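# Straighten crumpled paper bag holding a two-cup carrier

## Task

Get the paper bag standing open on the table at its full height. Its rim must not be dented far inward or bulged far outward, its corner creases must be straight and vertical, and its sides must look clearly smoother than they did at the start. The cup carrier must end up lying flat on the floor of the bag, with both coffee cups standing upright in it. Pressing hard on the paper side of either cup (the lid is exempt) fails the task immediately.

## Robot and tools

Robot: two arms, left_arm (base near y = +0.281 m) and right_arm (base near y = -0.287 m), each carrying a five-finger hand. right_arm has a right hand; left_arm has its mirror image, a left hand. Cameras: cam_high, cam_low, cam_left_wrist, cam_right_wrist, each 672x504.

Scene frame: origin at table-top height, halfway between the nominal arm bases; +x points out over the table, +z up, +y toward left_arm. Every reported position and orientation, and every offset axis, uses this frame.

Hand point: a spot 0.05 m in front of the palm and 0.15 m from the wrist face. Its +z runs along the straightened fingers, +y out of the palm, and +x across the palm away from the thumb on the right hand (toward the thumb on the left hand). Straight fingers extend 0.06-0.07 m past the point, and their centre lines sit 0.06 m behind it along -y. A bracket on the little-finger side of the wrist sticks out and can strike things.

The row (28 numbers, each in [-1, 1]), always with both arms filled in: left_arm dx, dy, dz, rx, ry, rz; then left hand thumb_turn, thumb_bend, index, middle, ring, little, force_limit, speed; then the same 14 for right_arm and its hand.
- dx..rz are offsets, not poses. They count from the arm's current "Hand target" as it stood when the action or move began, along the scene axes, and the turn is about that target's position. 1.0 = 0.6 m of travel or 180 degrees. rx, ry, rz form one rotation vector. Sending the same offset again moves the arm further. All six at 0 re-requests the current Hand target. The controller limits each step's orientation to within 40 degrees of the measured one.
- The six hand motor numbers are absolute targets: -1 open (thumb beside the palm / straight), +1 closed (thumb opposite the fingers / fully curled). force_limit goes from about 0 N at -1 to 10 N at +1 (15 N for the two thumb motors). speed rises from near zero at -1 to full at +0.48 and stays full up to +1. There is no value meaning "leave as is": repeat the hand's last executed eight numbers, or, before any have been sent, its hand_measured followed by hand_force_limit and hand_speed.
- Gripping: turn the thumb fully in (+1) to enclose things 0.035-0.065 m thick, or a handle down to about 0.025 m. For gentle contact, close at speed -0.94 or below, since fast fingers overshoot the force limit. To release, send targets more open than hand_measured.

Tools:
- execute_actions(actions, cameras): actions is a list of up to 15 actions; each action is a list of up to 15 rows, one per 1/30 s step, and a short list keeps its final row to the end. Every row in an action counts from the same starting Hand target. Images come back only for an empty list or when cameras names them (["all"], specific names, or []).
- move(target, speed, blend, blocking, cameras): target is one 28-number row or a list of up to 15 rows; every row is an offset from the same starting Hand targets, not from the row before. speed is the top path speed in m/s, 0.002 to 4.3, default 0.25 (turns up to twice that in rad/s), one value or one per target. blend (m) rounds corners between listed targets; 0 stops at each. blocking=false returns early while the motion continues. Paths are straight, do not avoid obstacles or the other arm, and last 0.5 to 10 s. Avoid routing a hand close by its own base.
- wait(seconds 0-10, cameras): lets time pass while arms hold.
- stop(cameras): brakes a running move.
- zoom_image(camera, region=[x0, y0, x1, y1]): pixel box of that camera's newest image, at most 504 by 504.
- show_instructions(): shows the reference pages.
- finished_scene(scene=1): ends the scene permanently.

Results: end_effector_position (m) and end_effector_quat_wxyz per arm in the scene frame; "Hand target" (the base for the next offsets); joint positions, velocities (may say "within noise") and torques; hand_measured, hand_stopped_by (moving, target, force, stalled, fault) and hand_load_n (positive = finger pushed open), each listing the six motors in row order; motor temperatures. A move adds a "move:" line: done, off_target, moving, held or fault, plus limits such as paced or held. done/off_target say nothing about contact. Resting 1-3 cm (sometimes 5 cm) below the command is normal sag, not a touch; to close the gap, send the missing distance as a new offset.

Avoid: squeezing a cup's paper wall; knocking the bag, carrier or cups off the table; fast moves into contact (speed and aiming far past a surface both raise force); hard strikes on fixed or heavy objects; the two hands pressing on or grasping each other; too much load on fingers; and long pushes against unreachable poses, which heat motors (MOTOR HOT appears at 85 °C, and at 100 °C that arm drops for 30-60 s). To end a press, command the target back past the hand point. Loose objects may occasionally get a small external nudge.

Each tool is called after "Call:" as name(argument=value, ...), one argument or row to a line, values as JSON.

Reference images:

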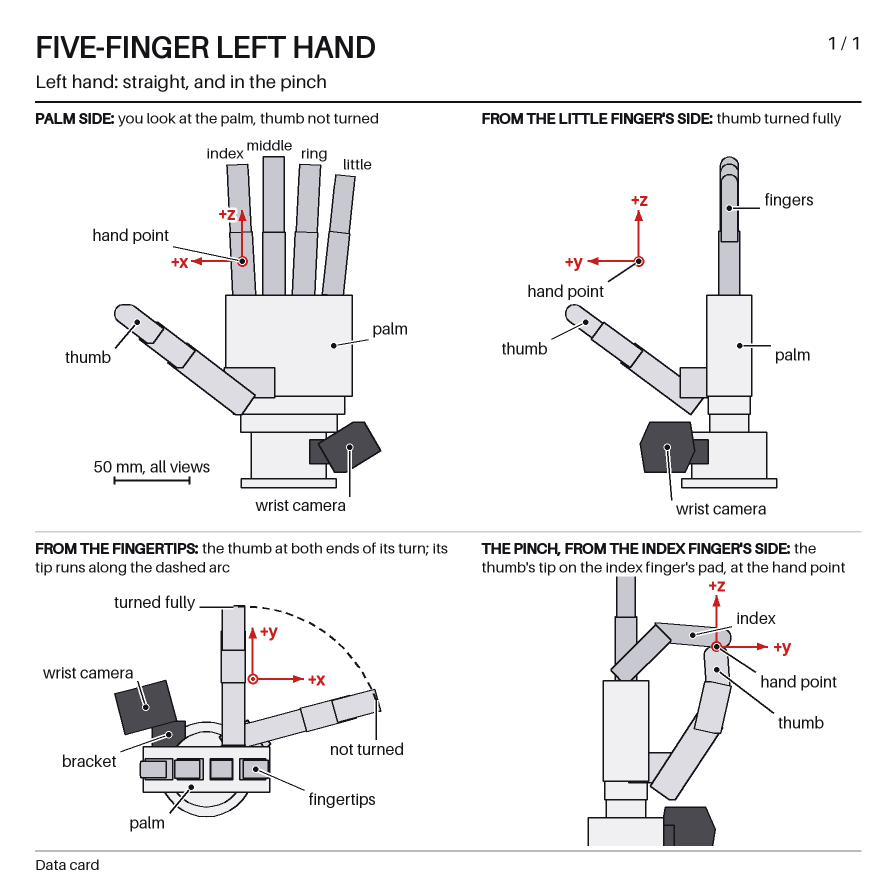

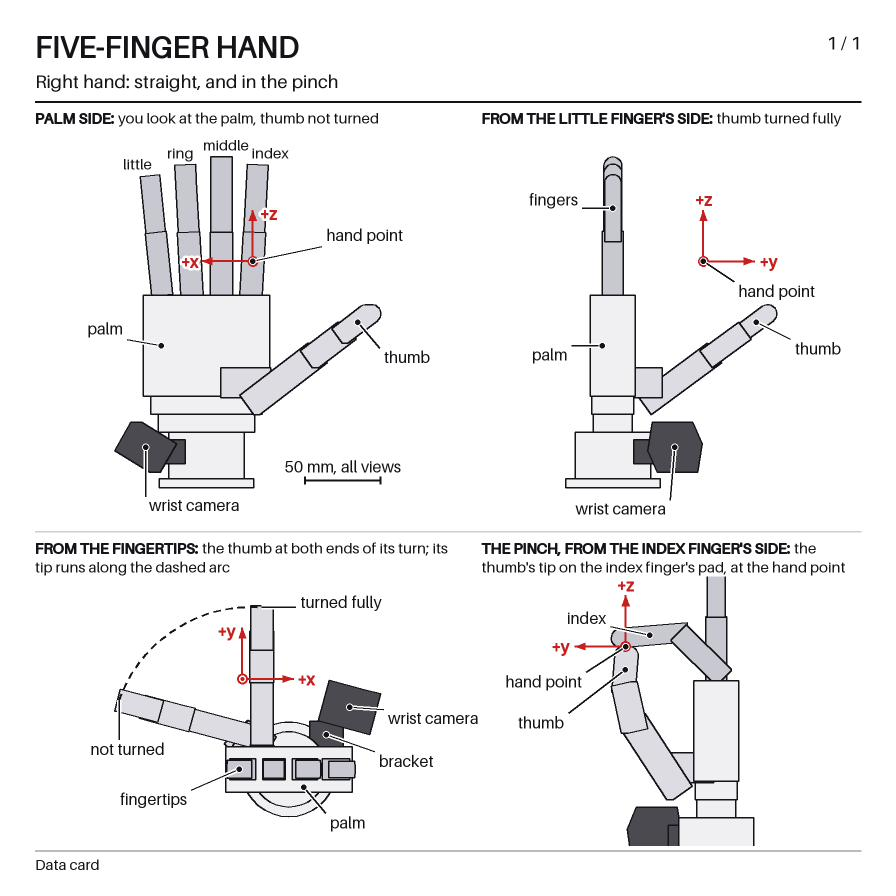

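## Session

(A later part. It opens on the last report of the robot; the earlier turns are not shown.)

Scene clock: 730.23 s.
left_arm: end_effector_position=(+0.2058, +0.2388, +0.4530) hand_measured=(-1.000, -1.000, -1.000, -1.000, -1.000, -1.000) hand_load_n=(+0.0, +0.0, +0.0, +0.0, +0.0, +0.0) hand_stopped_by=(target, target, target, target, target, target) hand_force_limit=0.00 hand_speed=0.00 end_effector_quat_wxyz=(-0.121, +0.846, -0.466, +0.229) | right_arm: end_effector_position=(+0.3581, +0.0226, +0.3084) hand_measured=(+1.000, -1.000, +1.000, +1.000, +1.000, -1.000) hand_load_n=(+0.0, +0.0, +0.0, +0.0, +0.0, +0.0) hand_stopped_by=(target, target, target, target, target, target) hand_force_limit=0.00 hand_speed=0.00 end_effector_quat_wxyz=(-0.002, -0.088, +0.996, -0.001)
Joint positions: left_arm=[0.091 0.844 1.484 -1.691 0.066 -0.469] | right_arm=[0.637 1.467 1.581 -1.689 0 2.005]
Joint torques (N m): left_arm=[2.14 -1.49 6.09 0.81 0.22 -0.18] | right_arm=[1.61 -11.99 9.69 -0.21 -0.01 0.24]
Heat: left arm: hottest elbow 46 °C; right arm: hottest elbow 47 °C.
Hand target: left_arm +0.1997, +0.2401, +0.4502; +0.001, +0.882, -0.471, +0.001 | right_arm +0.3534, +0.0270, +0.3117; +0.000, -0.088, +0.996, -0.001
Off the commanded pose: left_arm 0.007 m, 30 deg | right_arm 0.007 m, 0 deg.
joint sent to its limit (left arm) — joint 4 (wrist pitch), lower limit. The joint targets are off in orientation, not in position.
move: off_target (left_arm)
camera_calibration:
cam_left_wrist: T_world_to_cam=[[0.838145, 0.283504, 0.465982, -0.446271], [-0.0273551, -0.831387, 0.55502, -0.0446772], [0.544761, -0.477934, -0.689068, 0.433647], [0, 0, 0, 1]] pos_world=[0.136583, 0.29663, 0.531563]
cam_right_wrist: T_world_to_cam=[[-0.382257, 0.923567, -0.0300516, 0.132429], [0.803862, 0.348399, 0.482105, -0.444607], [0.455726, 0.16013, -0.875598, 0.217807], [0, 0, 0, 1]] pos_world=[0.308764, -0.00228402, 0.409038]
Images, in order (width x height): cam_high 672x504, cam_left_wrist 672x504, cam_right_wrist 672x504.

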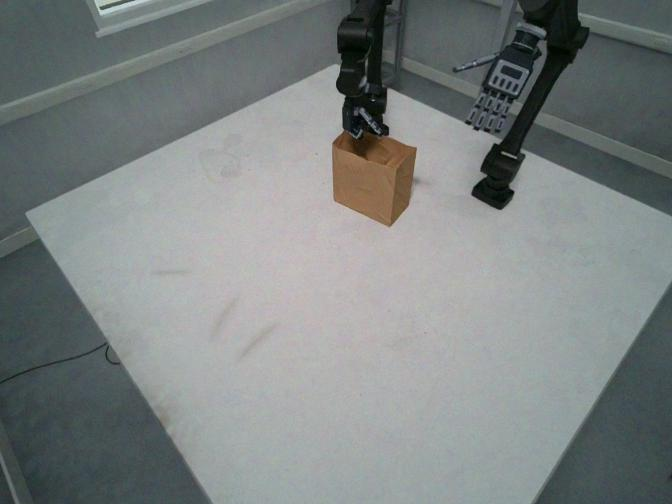

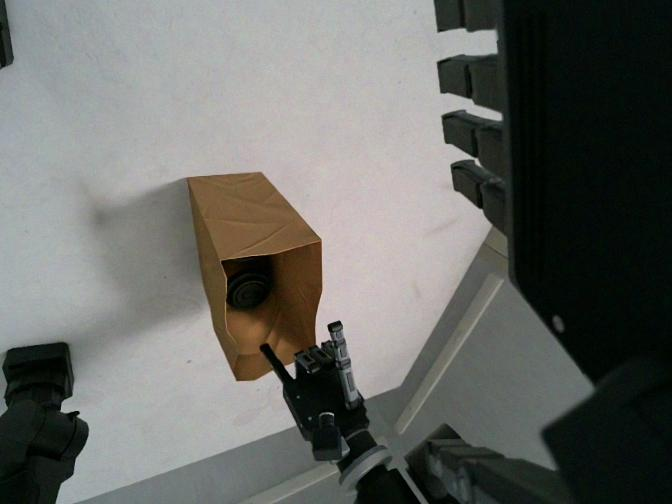

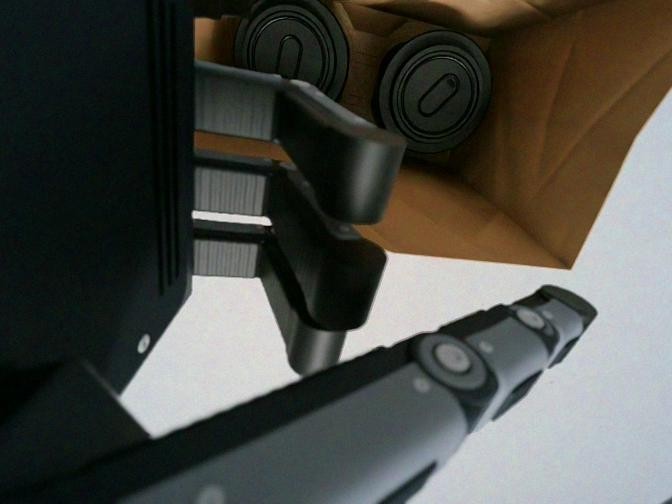

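Call:
move(
  target=[
    [0,0,0,0,0,0,-1,-1,-1,-1,-1,-1,0,0,-0.022,-0.004,0,0,0,0,1,-1,1,1,1,-1,0,0],
    [0,0,0,0,0,0,-1,-1,-1,-1,-1,-1,0,0,-0.022,-0.004,-0.095,0,0,0,1,-1,1,1,1,-1,0,0],
  ],
  cameras=["cam_high","cam_left_wrist","cam_right_wrist"],
  speed=0.1,
)

Call:
zoom_image(
  camera="cam_left_wrist",
  region=[170, 150, 400, 420],
)

Scene clock: 742.33 s.
left_arm: end_effector_position=(+0.2058, +0.2388, +0.4530) hand_measured=(-1.000, -1.000, -1.000, -1.000, -1.000, -1.000) hand_load_n=(+0.0, +0.0, +0.0, +0.0, +0.0, +0.0) hand_stopped_by=(target, target, target, target, target, target) hand_force_limit=0.00 hand_speed=0.00 end_effector_quat_wxyz=(-0.121, +0.846, -0.466, +0.229) | right_arm: end_effector_position=(+0.3426, +0.0188, +0.2490) hand_measured=(+1.000, -1.000, +1.000, +1.000, +1.000, -1.000) hand_load_n=(+0.0, +0.0, +0.0, +0.0, +0.0, +0.0) hand_stopped_by=(target, target, target, target, target, target) hand_force_limit=0.00 hand_speed=0.00 end_effector_quat_wxyz=(-0.011, -0.088, +0.996, -0.006)
Joint positions: left_arm=[0.091 0.844 1.484 -1.691 0.066 -0.469] | right_arm=[0.651 1.437 1.397 -1.555 0 2.019]
Joint torques (N m): left_arm=[2.14 -1.49 6.09 0.83 0.22 -0.18] | right_arm=[1.55 -12.22 9.26 0.34 -0.02 0.27]
Heat: left arm: hottest elbow 45 °C; right arm: hottest elbow 46 °C.
Hand target: left_arm +0.1997, +0.2401, +0.4502; +0.001, +0.882, -0.471, +0.001 | right_arm +0.3402, +0.0246, +0.2547; +0.000, -0.089, +0.996, -0.001
Off the commanded pose: left_arm 0.007 m, 30 deg | right_arm 0.008 m, 1 deg.
joint sent to its limit (left arm) — joint 4 (wrist pitch), lower limit. The joint targets are off in orientation, not in position.
move: off_target (left_arm)
camera_calibration:
cam_left_wrist: T_world_to_cam=[[0.838145, 0.283504, 0.465982, -0.446271], [-0.0273551, -0.831387, 0.55502, -0.0446772], [0.544761, -0.477934, -0.689068, 0.433647], [0, 0, 0, 1]] pos_world=[0.136583, 0.29663, 0.531563]
cam_right_wrist: T_world_to_cam=[[-0.383138, 0.923032, -0.0348942, 0.12965], [0.811917, 0.354549, 0.463774, -0.400508], [0.440449, 0.149358, -0.885266, 0.18125], [0, 0, 0, 1]] pos_world=[0.295021, -0.00474247, 0.350724]
Images, in order (width x height): cam_high 672x504, cam_left_wrist 672x504, cam_right_wrist 672x504.

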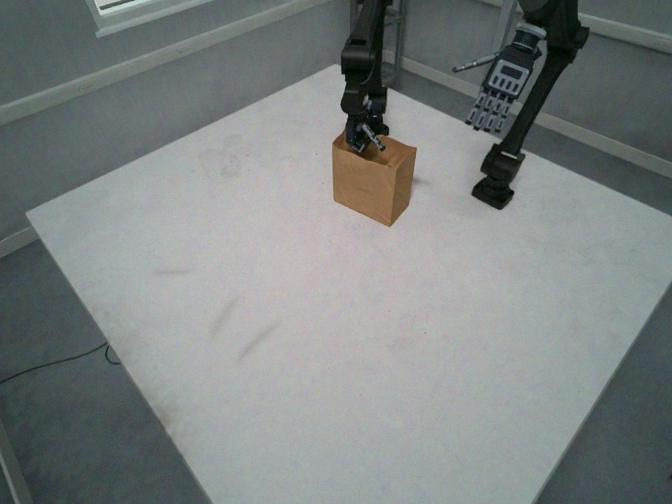

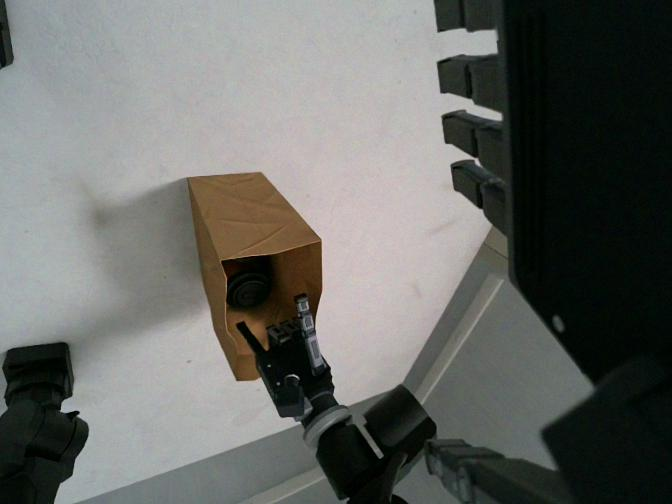

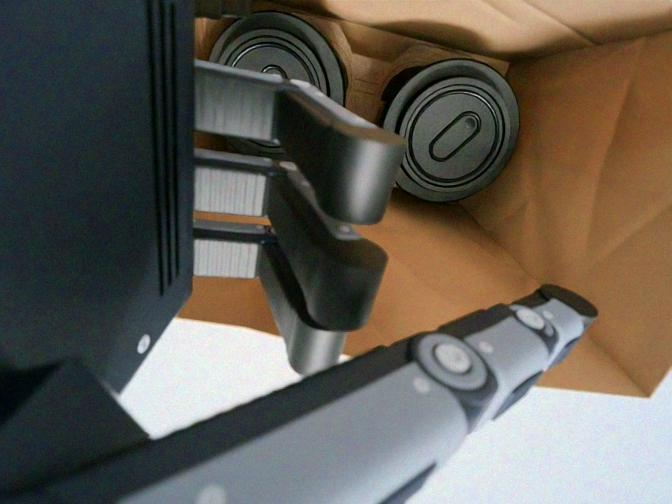

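Scaled by 1.867 from the camera's 672x504 image, which has a finer 960x720 frame.

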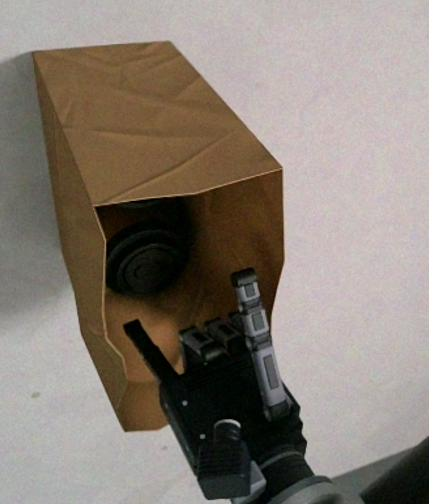

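Call:
move(
  target=[
    [0,0,0,0,0,0,-1,-1,-1,-1,-1,-1,0,0,0.009,-0.049,-0.02,0,0,0,1,-1,1,1,1,-1,0,0],
    [0,0,0,0,0,0,-1,-1,-1,-1,-1,-1,0,0,-0.041,-0.101,-0.02,0,0,0,1,-1,1,1,1,-1,0,0],
  ],
  cameras=["cam_high","cam_left_wrist","cam_right_wrist"],
  speed=0.07,
)

Call:
zoom_image(
  camera="cam_left_wrist",
  region=[170, 150, 400, 420],
)

Call:
zoom_image(
  camera="cam_high",
  region=[310, 100, 440, 240],
)

Scene clock: 749.53 s.
left_arm: end_effector_position=(+0.2058, +0.2388, +0.4530) hand_measured=(-1.000, -1.000, -1.000, -1.000, -1.000, -1.000) hand_load_n=(+0.0, +0.0, +0.0, +0.0, +0.0, +0.0) hand_stopped_by=(target, target, target, target, target, target) hand_force_limit=0.00 hand_speed=0.00 end_effector_quat_wxyz=(-0.121, +0.846, -0.466, +0.229) | right_arm: end_effector_position=(+0.3133, -0.0309, +0.2399) hand_measured=(+1.000, -1.000, +1.000, +1.000, +1.000, -1.000) hand_load_n=(+0.0, +0.0, +0.5, +0.0, +0.0, +0.0) hand_stopped_by=(target, target, target, target, target, target) hand_force_limit=0.00 hand_speed=0.00 end_effector_quat_wxyz=(-0.005, -0.089, +0.996, -0.004)
Joint positions: left_arm=[0.091 0.844 1.484 -1.691 0.066 -0.469] | right_arm=[0.588 1.295 1.233 -1.522 0.002 1.953]
Joint torques (N m): left_arm=[2.08 -1.49 6.09 0.81 0.22 -0.18] | right_arm=[-0.67 -10.17 9.07 0.27 -0.07 -0.05]
Heat: left arm: hottest elbow 44 °C; right arm: hottest elbow 46 °C.
Hand target: left_arm +0.1997, +0.2401, +0.4502; +0.001, +0.882, -0.471, +0.001 | right_arm +0.3156, -0.0360, +0.2427; +0.000, -0.088, +0.996, -0.001
Off the commanded pose: left_arm 0.007 m, 30 deg | right_arm 0.006 m, 1 deg.
joint sent to its limit (left arm) — joint 4 (wrist pitch), lower limit. The joint targets are off in orientation, not in position.
move: off_target (left_arm)
camera_calibration:
cam_left_wrist: T_world_to_cam=[[0.838145, 0.283504, 0.465982, -0.446271], [-0.0273551, -0.831387, 0.55502, -0.0446772], [0.544761, -0.477934, -0.689068, 0.433647], [0, 0, 0, 1]] pos_world=[0.136583, 0.29663, 0.531563]
cam_right_wrist: T_world_to_cam=[[-0.384255, 0.922642, -0.0328686, 0.163812], [0.806559, 0.352808, 0.47433, -0.355785], [0.449233, 0.155753, -0.879733, 0.189703], [0, 0, 0, 1]] pos_world=[0.264687, -0.055163, 0.341032]
Images, in order (width x height): cam_high 672x504, cam_left_wrist 672x504, cam_right_wrist 672x504.

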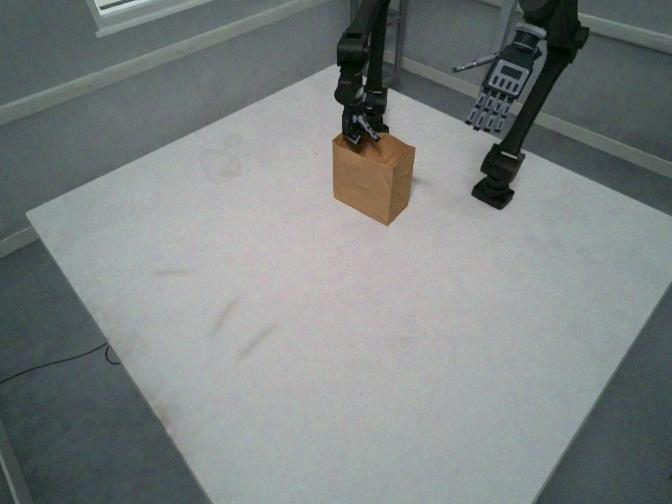

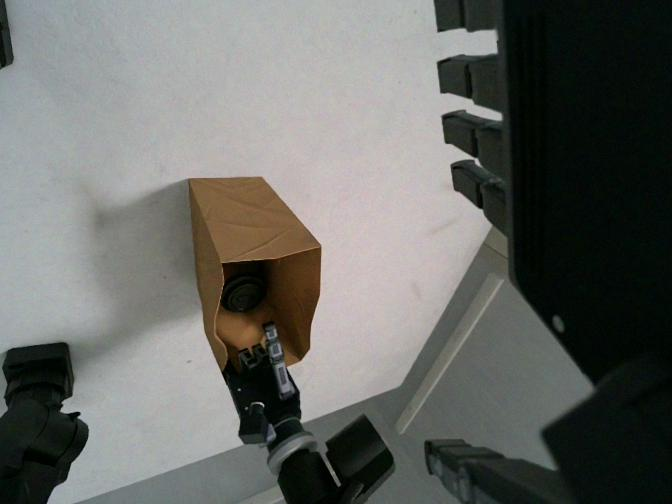

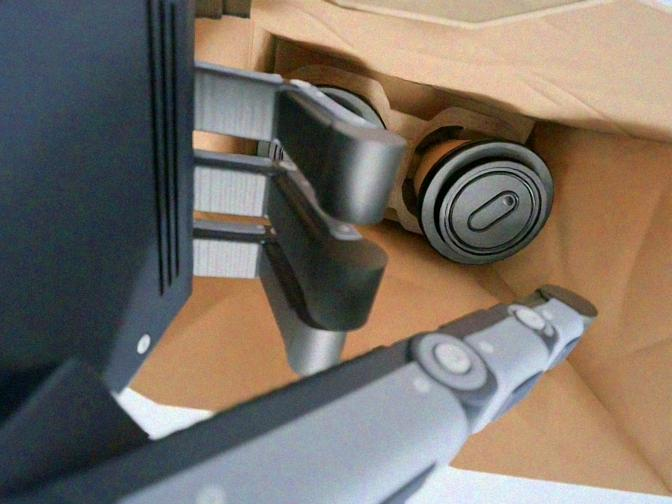

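Scaled by 1.867 from the camera's 672x504 image, which has a finer 960x720 frame.

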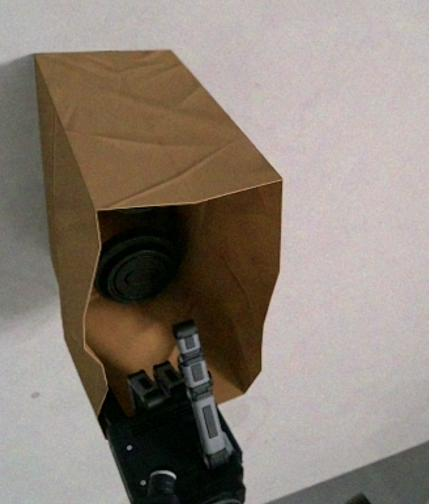

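Scaled by 3.600 from the camera's 672x504 image, which has a finer 960x720 frame.

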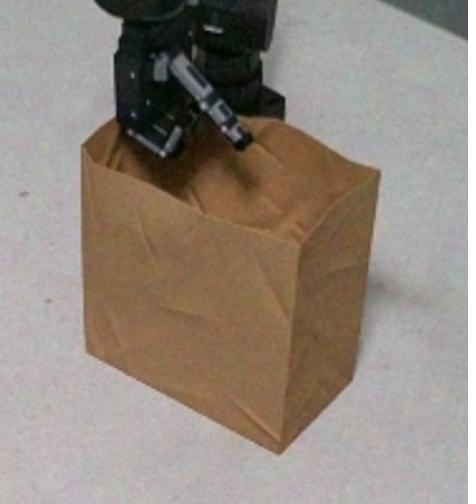

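Call:
move(
  target=[
    [0,0,0,0,0,0,-1,-1,-1,-1,-1,-1,0,0,-0.012,-0.035,0,0,0,0,1,-1,1,1,1,-1,0,0],
    [0,0,0,0,0,0,-1,-1,-1,-1,-1,-1,0,0,0.03,0.06,0,0,0,0,1,-1,1,1,1,-1,0,0],
    [0,0,0,0,0,0,-1,-1,-1,-1,-1,-1,0,0,0.03,0.06,0.22,0,0,0,1,-1,1,1,1,-1,0,0],
  ],
  cameras=["all"],
  speed=0.09,
)

Call:
zoom_image(
  camera="cam_left_wrist",
  region=[170, 150, 400, 420],
)

Call:
zoom_image(
  camera="cam_high",
  region=[310, 100, 440, 240],
)

Scene clock: 758.20 s.
left_arm: end_effector_position=(+0.2058, +0.2388, +0.4530) hand_measured=(-1.000, -1.000, -1.000, -1.000, -1.000, -1.000) hand_load_n=(+0.0, +0.0, +0.0, +0.0, +0.0, +0.0) hand_stopped_by=(target, target, target, target, target, target) hand_force_limit=0.00 hand_speed=0.00 end_effector_quat_wxyz=(-0.121, +0.846, -0.466, +0.229) | right_arm: end_effector_position=(+0.3299, -0.0060, +0.3503) hand_measured=(+1.000, -1.000, +1.000, +1.000, +1.000, -1.000) hand_load_n=(+0.0, +0.0, +0.0, +0.0, +0.0, +0.0) hand_stopped_by=(target, target, target, target, target, target) hand_force_limit=0.00 hand_speed=0.00 end_effector_quat_wxyz=(+0.037, -0.089, +0.995, +0.026)
Joint positions: left_arm=[0.091 0.844 1.484 -1.691 0.066 -0.469] | right_arm=[0.613 1.314 1.523 -1.688 -0.011 1.978]
Joint torques (N m): left_arm=[2.14 -1.55 6.09 0.81 0.22 -0.18] | right_arm=[0.97 -9.29 13.87 -0.18 -0.12 0.24]
Heat: left arm: hottest elbow 44 °C; right arm: hottest elbow 46 °C.
Hand target: left_arm +0.1997, +0.2401, +0.4502; +0.001, +0.882, -0.471, +0.001 | right_arm +0.3336, +0.0001, +0.3748; +0.000, -0.089, +0.996, -0.001
Off the commanded pose: left_arm 0.007 m, 30 deg | right_arm 0.025 m, 5 deg.
joint sent to its limit (left arm) — joint 4 (wrist pitch), lower limit. The joint targets are off in orientation, not in position.
joint sent to its limit (right arm) — joint 4 (wrist pitch), lower limit. The joint targets are off in orientation, not in position.
move: off_target (left_arm, right_arm)
camera_calibration:
cam_left_wrist: T_world_to_cam=[[0.838145, 0.283504, 0.465982, -0.446271], [-0.0273551, -0.831387, 0.55502, -0.0446772], [0.544761, -0.477934, -0.689068, 0.433647], [0, 0, 0, 1]] pos_world=[0.136583, 0.29663, 0.531563]
cam_right_wrist: T_world_to_cam=[[-0.384016, 0.923325, -0.0014814, 0.139847], [0.764776, 0.318973, 0.559798, -0.446707], [0.517349, 0.213839, -0.828627, 0.235462], [0, 0, 0, 1]] pos_world=[0.273518, -0.0369884, 0.445383]

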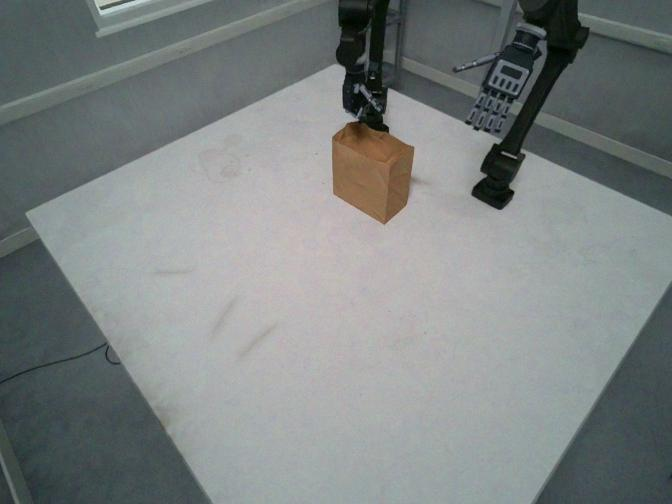

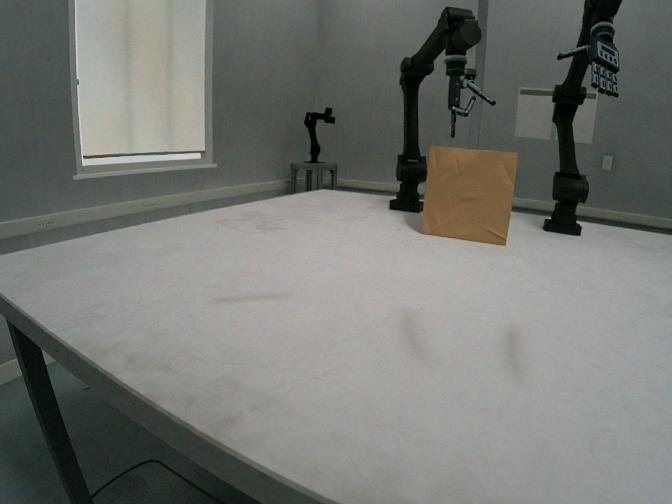

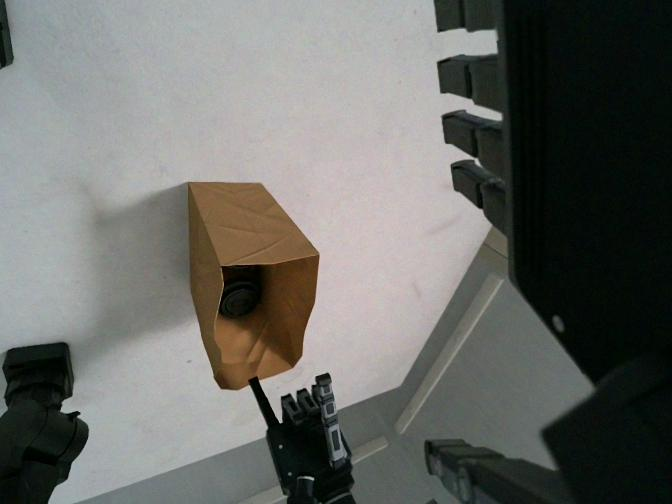

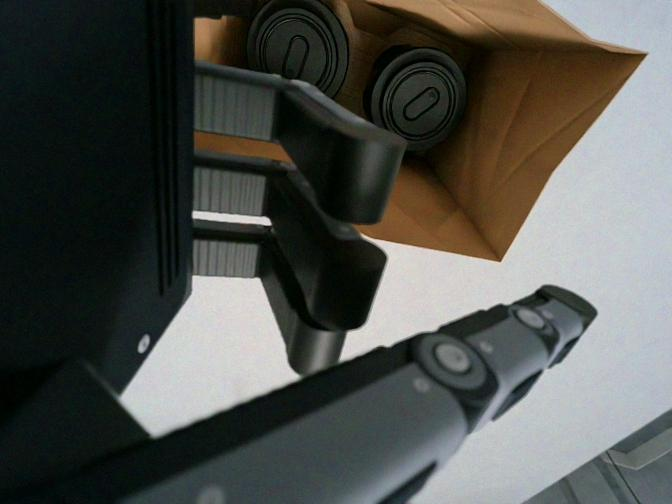

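Scaled by 1.867 from the camera's 672x504 image, which has a finer 960x720 frame.

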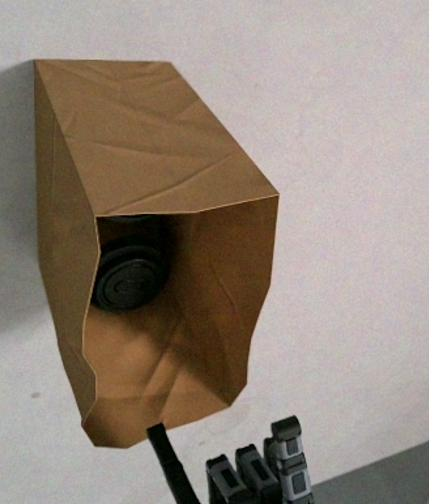

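Scaled by 3.600 from the camera's 672x504 image, which has a finer 960x720 frame.

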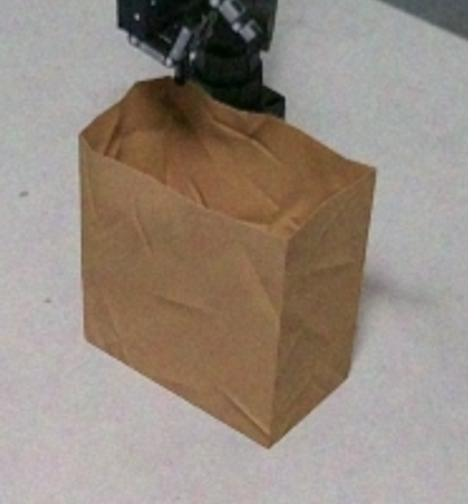

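Call:
move(
  target=[
    [0,0,0,0,0,0,-1,-1,-1,-1,-1,-1,0,0,0.06,-0.2,0.08,0.03,0,0.1,1,-1,-1,-1,-1,-1,0,0],
    [0.147,-0.412,0.0,0.130,-0.199,-0.814,-1,-1,-1,-1,-1,-1,0,0,0.24,-0.46,-0.03,0.121,-0.162,0.533,1,-1,-1,-1,-1,-1,0,0],
  ],
  cameras=["all"],
  speed=0.25,
)

Call:
zoom_image(
  camera="cam_left_wrist",
  region=[230, 120, 480, 380],
)

Call:
zoom_image(
  camera="cam_right_wrist",
  region=[330, 130, 580, 430],
)

Call:
zoom_image(
  camera="cam_low",
  region=[410, 120, 570, 260],
)

Scene clock: 769.90 s.
left_arm: end_effector_position=(+0.2851, +0.0011, +0.4338) hand_measured=(-1.000, -1.000, -1.000, -1.000, -1.000, -1.000) hand_load_n=(+0.0, +0.0, +0.0, +0.0, +0.0, +0.0) hand_stopped_by=(target, target, target, target, target, target) hand_force_limit=0.00 hand_speed=0.00 end_effector_quat_wxyz=(+0.229, +0.224, +0.939, -0.123) | right_arm: end_effector_position=(+0.4682, -0.2668, +0.3428) hand_measured=(+1.000, -1.000, -1.000, -1.000, -1.000, -1.000) hand_load_n=(-0.5, +0.0, +0.0, +0.0, +0.0, +0.0) hand_stopped_by=(target, target, target, target, target, target) hand_force_limit=0.00 hand_speed=0.00 end_effector_quat_wxyz=(-0.265, +0.764, -0.580, -0.102)
Joint positions: left_arm=[-0.897 1.282 1.715 -1.482 -0.074 1.184] | right_arm=[-0.154 1.723 1.905 -1.688 -0.573 -0.435]
Joint torques (N m): left_arm=[0.38 -8.18 12.56 0.81 0.08 -0.03] | right_arm=[-0.62 -14.45 14.08 -0.39 -0.47 -0.02]
Heat: left arm: hottest elbow 44 °C; right arm: hottest elbow 48 °C.
Hand target: left_arm +0.2879, -0.0072, +0.4502; +0.238, +0.230, +0.934, -0.131 | right_arm +0.4776, -0.2758, +0.3568; -0.236, +0.782, -0.558, -0.145
Off the commanded pose: left_arm 0.019 m, 2 deg | right_arm 0.019 m, 7 deg.
joint sent to its limit (right arm) — joint 4 (wrist pitch), lower limit. The joint targets are off in orientation, not in position.
move: off_target (left_arm, right_arm)
camera_calibration:
cam_left_wrist: T_world_to_cam=[[-0.672521, -0.739755, -0.0218618, 0.206979], [-0.739532, 0.672866, -0.0185502, 0.220695], [0.0284327, 0.00369207, -0.999589, 0.544978], [0, 0, 0, 1]] pos_world=[0.286914, 0.00260337, 0.553373]
cam_right_wrist: T_world_to_cam=[[-0.84692, -0.346388, -0.403413, 0.449515], [-0.524013, 0.415014, 0.743756, 0.100842], [-0.0902063, 0.841296, -0.532996, 0.563947], [0, 0, 0, 1]] pos_world=[0.484418, -0.36059, 0.40692]

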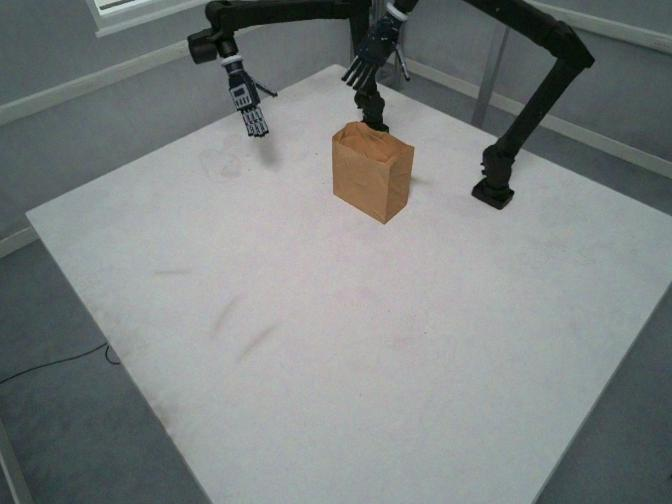

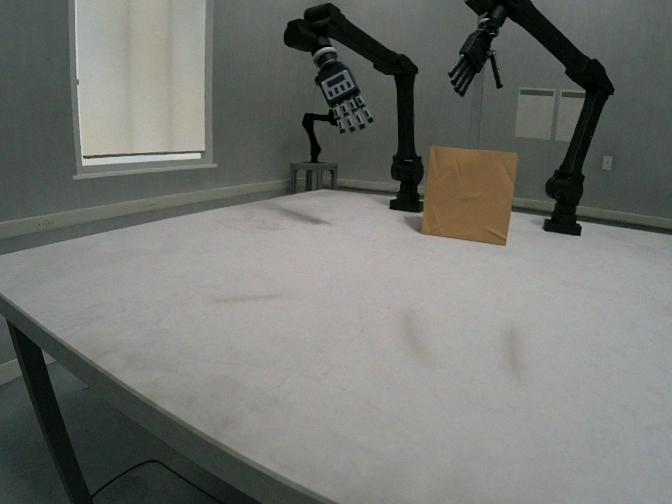

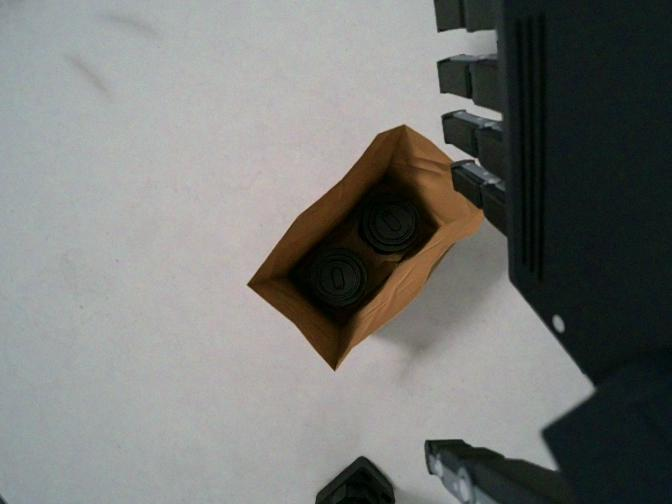

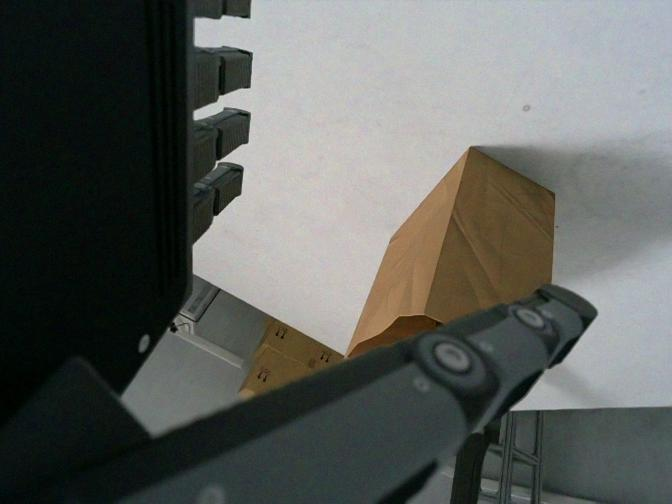

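Scaled by 1.938 from the camera's 672x504 image, which has a finer 960x720 frame.

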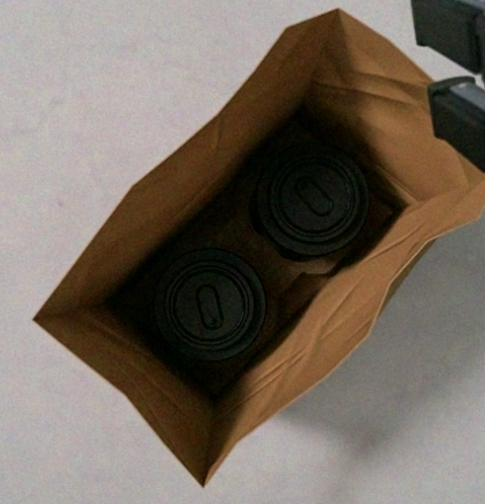

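Scaled by 1.680 from the camera's 672x504 image, which has a finer 960x720 frame.

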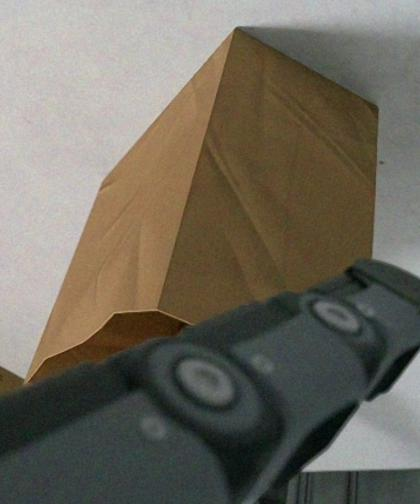

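Scaled by 3.150 from the camera's 672x504 image, which has a finer 960x720 frame.

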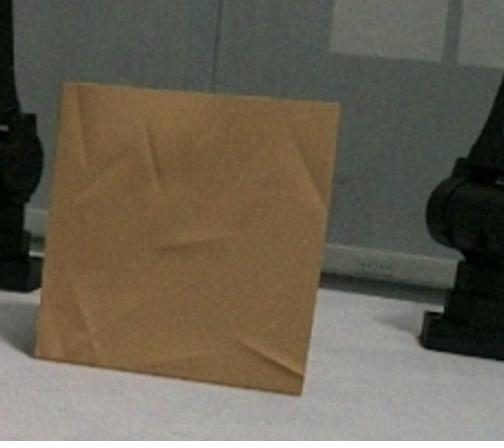

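Call:
move(
  target=[
    [-0.147,0.412,0,-0.130,0.199,0.814,-1,-1,-1,-1,-1,-1,0,0,0,0,0.1,0,0,0,1,-1,-1,-1,-1,-1,0,0],
    [-0.147,0.412,0,-0.130,0.199,0.814,-1,-1,-1,-1,-1,-1,0,0,-0.404,0.396,0.07,-0.176,0.035,-0.080,1,-1,-1,-1,-1,-1,0,0],
  ],
  cameras=["cam_left_wrist","cam_right_wrist"],
  speed=0.25,
)

Call:
zoom_image(
  camera="cam_left_wrist",
  region=[170, 150, 400, 420],
)

Scene clock: 806.07 s.
left_arm: end_effector_position=(+0.2056, +0.2388, +0.4529) hand_measured=(-1.000, -1.000, -1.000, -1.000, -1.000, -1.000) hand_load_n=(+0.0, +0.0, +0.0, +0.0, +0.0, +0.0) hand_stopped_by=(target, target, target, target, target, target) hand_force_limit=0.00 hand_speed=0.00 end_effector_quat_wxyz=(-0.121, +0.846, -0.466, +0.229) | right_arm: end_effector_position=(+0.2406, -0.0389, +0.3969) hand_measured=(+1.000, -1.000, -1.000, -1.000, -1.000, -1.000) hand_load_n=(+0.0, -0.5, +0.0, +0.0, +0.0, +0.0) hand_stopped_by=(target, target, target, target, target, target) hand_force_limit=0.00 hand_speed=0.00 end_effector_quat_wxyz=(-0.121, +0.729, -0.674, +0.012)
Joint positions: left_arm=[0.091 0.843 1.484 -1.691 0.066 -0.468] | right_arm=[0.625 1.242 1.602 -1.688 -0.032 0.523]
Joint torques (N m): left_arm=[2.14 -1.49 6.13 0.83 0.22 -0.18] | right_arm=[1.26 -8.88 9.22 -0.03 -0.11 0.28]
Heat: left arm: hottest elbow 45 °C; right arm: hottest elbow 50 °C.
Hand target: left_arm +0.1997, +0.2401, +0.4503; +0.000, +0.882, -0.471, +0.001 | right_arm +0.2352, -0.0383, +0.3987; +0.000, +0.732, -0.681, +0.001
Off the commanded pose: left_arm 0.007 m, 30 deg | right_arm 0.006 m, 14 deg.
joint sent to its limit (left arm) — joint 4 (wrist pitch), lower limit. The joint targets are off in orientation, not in position.
joint sent to its limit (right arm) — joint 4 (wrist pitch), lower limit. The joint targets are off in orientation, not in position.
move: off_target (left_arm, right_arm)
camera_calibration:
cam_left_wrist: T_world_to_cam=[[0.838266, 0.283078, 0.466023, -0.446054], [-0.0276884, -0.831475, 0.554871, -0.0444736], [0.544558, -0.478033, -0.689159, 0.433738], [0, 0, 0, 1]] pos_world=[0.136485, 0.296631, 0.531463]
cam_right_wrist: T_world_to_cam=[[-0.931067, -0.268204, -0.247346, 0.318857], [-0.363108, 0.747302, 0.5565, -0.104705], [0.0355868, 0.607952, -0.793176, 0.444483], [0, 0, 0, 1]] pos_world=[0.24304, -0.10646, 0.489689]
Images, in order (width x height): cam_left_wrist 672x504, cam_right_wrist 672x504.

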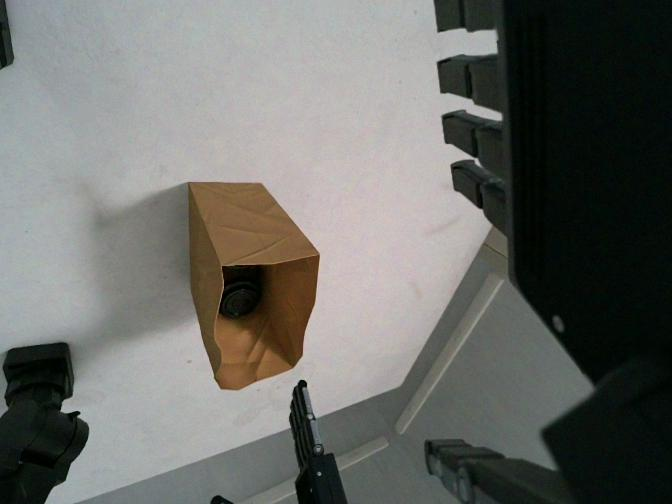

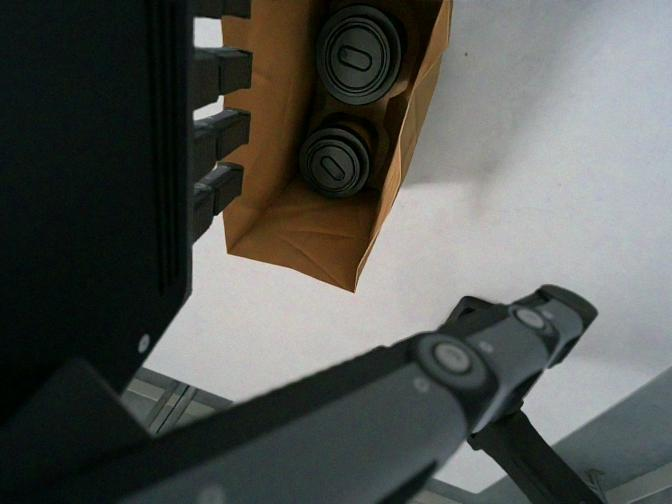

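Scaled by 1.867 from the camera's 672x504 image, which has a finer 960x720 frame.

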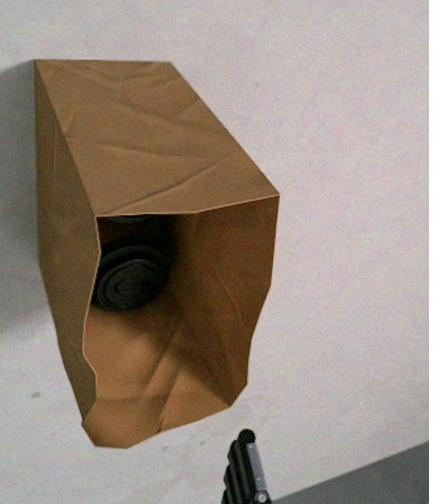

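Call:
move(
  target=[
    [0,0,0,0,0,0,-1,-1,-1,-1,-1,-1,0,0,0,0.02,-0.16,0,0,0,1,-1,-1,-1,-1,-1,0,0],
    [0,0,0,0,0,0,-1,-1,-1,-1,-1,-1,0,0,0,0.02,-0.27,0,0,0,1,-1,-1,-1,-1,-1,0,0],
  ],
  cameras=["cam_left_wrist","cam_right_wrist"],
  speed=0.15,
)

Call:
zoom_image(
  camera="cam_left_wrist",
  region=[170, 150, 400, 420],
)

Scene clock: 814.23 s.
left_arm: end_effector_position=(+0.2056, +0.2388, +0.4529) hand_measured=(-1.000, -1.000, -1.000, -1.000, -1.000, -1.000) hand_load_n=(+0.0, +0.0, +0.0, +0.0, +0.0, -0.5) hand_stopped_by=(target, target, target, target, target, target) hand_force_limit=0.00 hand_speed=0.00 end_effector_quat_wxyz=(-0.121, +0.846, -0.466, +0.229) | right_arm: end_effector_position=(+0.2361, -0.0322, +0.2379) hand_measured=(+1.000, -1.000, -1.000, -1.000, -1.000, -1.000) hand_load_n=(+0.0, +0.0, +0.0, +0.0, +0.0, +0.0) hand_stopped_by=(target, target, target, target, target, target) hand_force_limit=0.00 hand_speed=0.00 end_effector_quat_wxyz=(+0.005, +0.732, -0.681, -0.001)
Joint positions: left_arm=[0.091 0.843 1.484 -1.691 0.066 -0.468] | right_arm=[0.661 1.358 1.284 -1.507 0 0.562]
Joint torques (N m): left_arm=[2.14 -1.49 6.13 0.83 0.22 -0.18] | right_arm=[1.67 -9.7 9.21 0.32 0.05 0.26]
Heat: left arm: hottest elbow 45 °C; right arm: hottest elbow 49 °C.
Hand target: left_arm +0.1997, +0.2401, +0.4503; +0.000, +0.882, -0.471, +0.001 | right_arm +0.2352, -0.0262, +0.2367; +0.000, +0.732, -0.681, +0.001
Off the commanded pose: left_arm 0.007 m, 30 deg | right_arm 0.006 m, 1 deg.
joint sent to its limit (left arm) — joint 4 (wrist pitch), lower limit. The joint targets are off in orientation, not in position.
move: off_target (left_arm)
camera_calibration:
cam_left_wrist: T_world_to_cam=[[0.838266, 0.283078, 0.466023, -0.446054], [-0.0276884, -0.831475, 0.554871, -0.0444736], [0.544558, -0.478033, -0.689159, 0.433738], [0, 0, 0, 1]] pos_world=[0.136485, 0.296631, 0.531463]
cam_right_wrist: T_world_to_cam=[[-0.958427, -0.284675, -0.0194538, 0.228824], [-0.258362, 0.836859, 0.482614, -0.0271918], [-0.121108, 0.467576, -0.875617, 0.366558], [0, 0, 0, 1]] pos_world=[0.256678, -0.0834976, 0.338539]
Images, in order (width x height): cam_left_wrist 672x504, cam_right_wrist 672x504.

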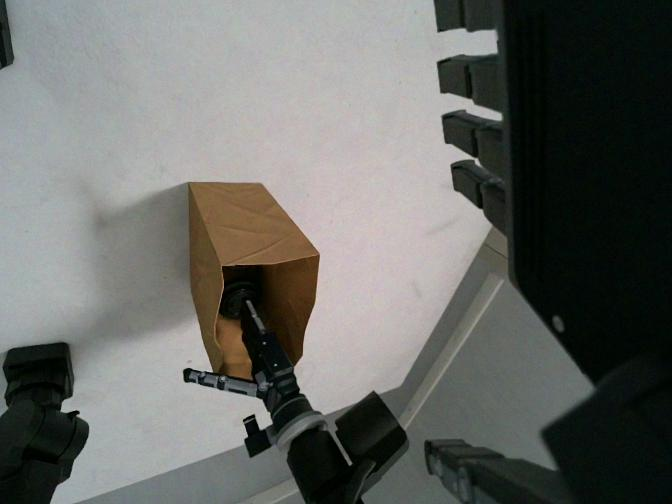

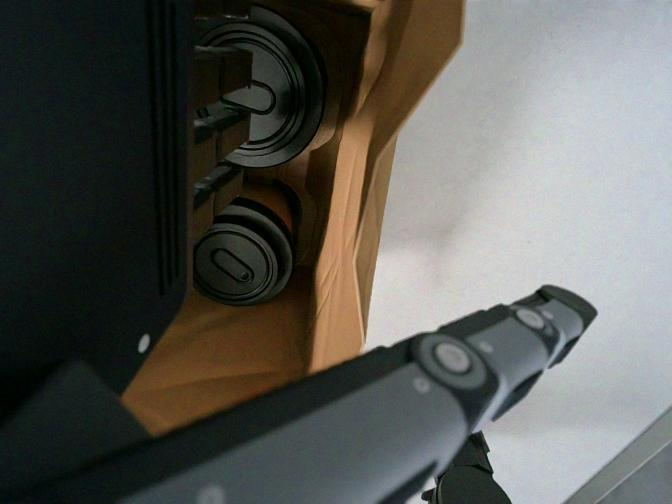

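Scaled by 1.867 from the camera's 672x504 image, which has a finer 960x720 frame.

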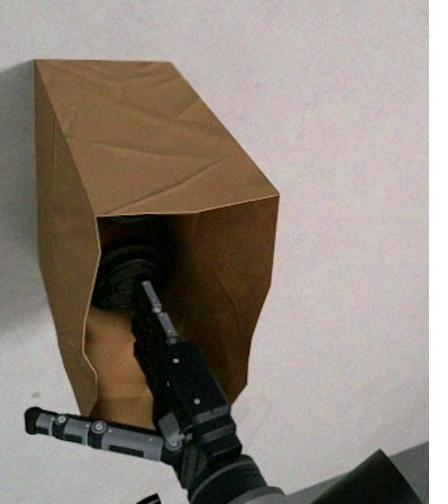

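Call:
move(
  target=[0,0,0,0,0,0,-1,-1,-1,-1,-1,-1,0,0,-0.05,-0.004,-0.022,0,0,0,1,-1,-1,-1,-1,-1,0,0],
  cameras=["cam_left_wrist","cam_right_wrist"],
  speed=0.08,
)

Call:
zoom_image(
  camera="cam_left_wrist",
  region=[170, 150, 400, 420],
)

Scene clock: 820.23 s.
left_arm: end_effector_position=(+0.2056, +0.2388, +0.4529) hand_measured=(-1.000, -1.000, -1.000, -1.000, -1.000, -1.000) hand_load_n=(-0.5, +0.0, +0.0, +0.0, +0.0, +0.0) hand_stopped_by=(target, target, target, target, target, target) hand_force_limit=0.00 hand_speed=0.00 end_effector_quat_wxyz=(-0.121, +0.846, -0.466, +0.229) | right_arm: end_effector_position=(+0.2069, -0.0337, +0.2217) hand_measured=(+1.000, -1.000, -1.000, -1.000, -1.000, -1.000) hand_load_n=(+0.0, +0.0, +0.0, +0.0, +0.0, +0.0) hand_stopped_by=(target, target, target, target, target, target) hand_force_limit=0.00 hand_speed=0.00 end_effector_quat_wxyz=(+0.010, +0.732, -0.681, -0.002)
Joint positions: left_arm=[0.091 0.843 1.484 -1.691 0.066 -0.468] | right_arm=[0.705 1.306 1.192 -1.476 0 0.605]
Joint velocities: left_arm=[-0.005 -0.044 -0.002 -0.017 -0.007 0.037] | right_arm=[within noise]
Joint torques (N m): left_arm=[2.14 -1.49 6.13 0.81 0.22 -0.18] | right_arm=[1.67 -9.93 9.11 0.35 0.04 0.27]
Heat: left arm: hottest elbow 45 °C; right arm: hottest elbow 48 °C.
Hand target: left_arm +0.1997, +0.2401, +0.4503; +0.000, +0.882, -0.471, +0.001 | right_arm +0.2052, -0.0286, +0.2236; +0.000, +0.733, -0.681, +0.001
Off the commanded pose: left_arm 0.007 m, 30 deg | right_arm 0.006 m, 1 deg.
joint sent to its limit (left arm) — joint 4 (wrist pitch), lower limit. The joint targets are off in orientation, not in position.
move: off_target (left_arm)
camera_calibration:
cam_left_wrist: T_world_to_cam=[[0.838266, 0.283078, 0.466023, -0.446054], [-0.0276884, -0.831475, 0.554871, -0.0444736], [0.544558, -0.478033, -0.689159, 0.433738], [0, 0, 0, 1]] pos_world=[0.136485, 0.296631, 0.531463]
cam_right_wrist: T_world_to_cam=[[-0.958306, -0.285558, -0.0103567, 0.198029], [-0.255427, 0.839816, 0.479026, -0.0252803], [-0.128092, 0.461698, -0.87774, 0.351215], [0, 0, 0, 1]] pos_world=[0.228303, -0.0843758, 0.322436]
Images, in order (width x height): cam_left_wrist 672x504, cam_right_wrist 672x504.

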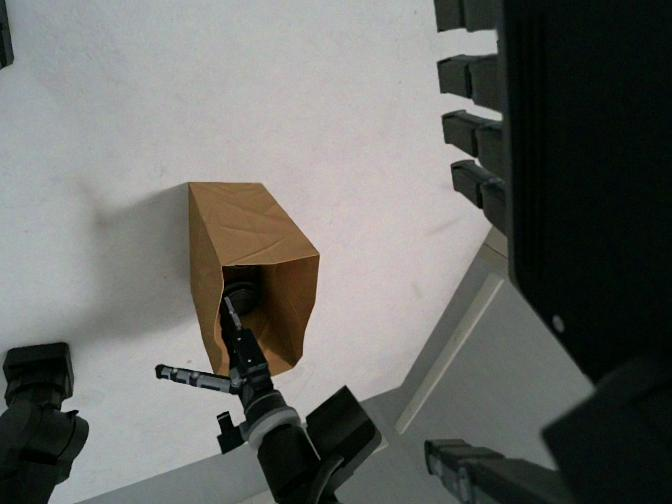

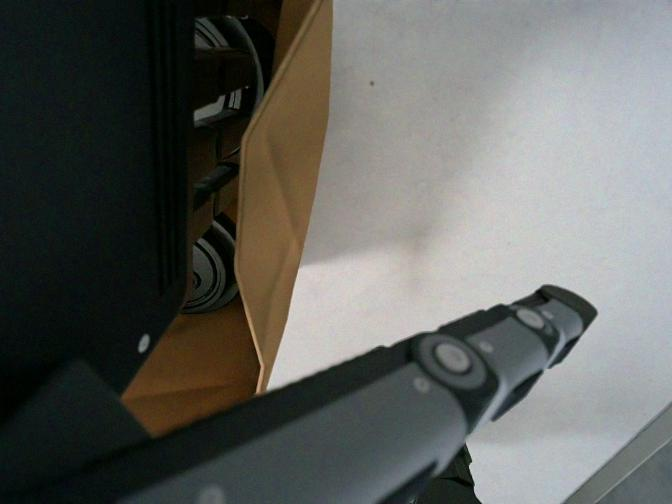

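Scaled by 1.867 from the camera's 672x504 image, which has a finer 960x720 frame.

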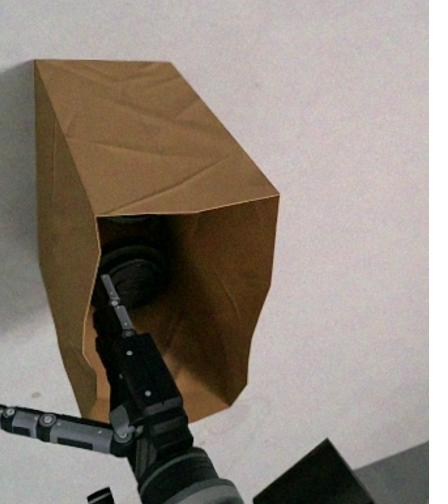

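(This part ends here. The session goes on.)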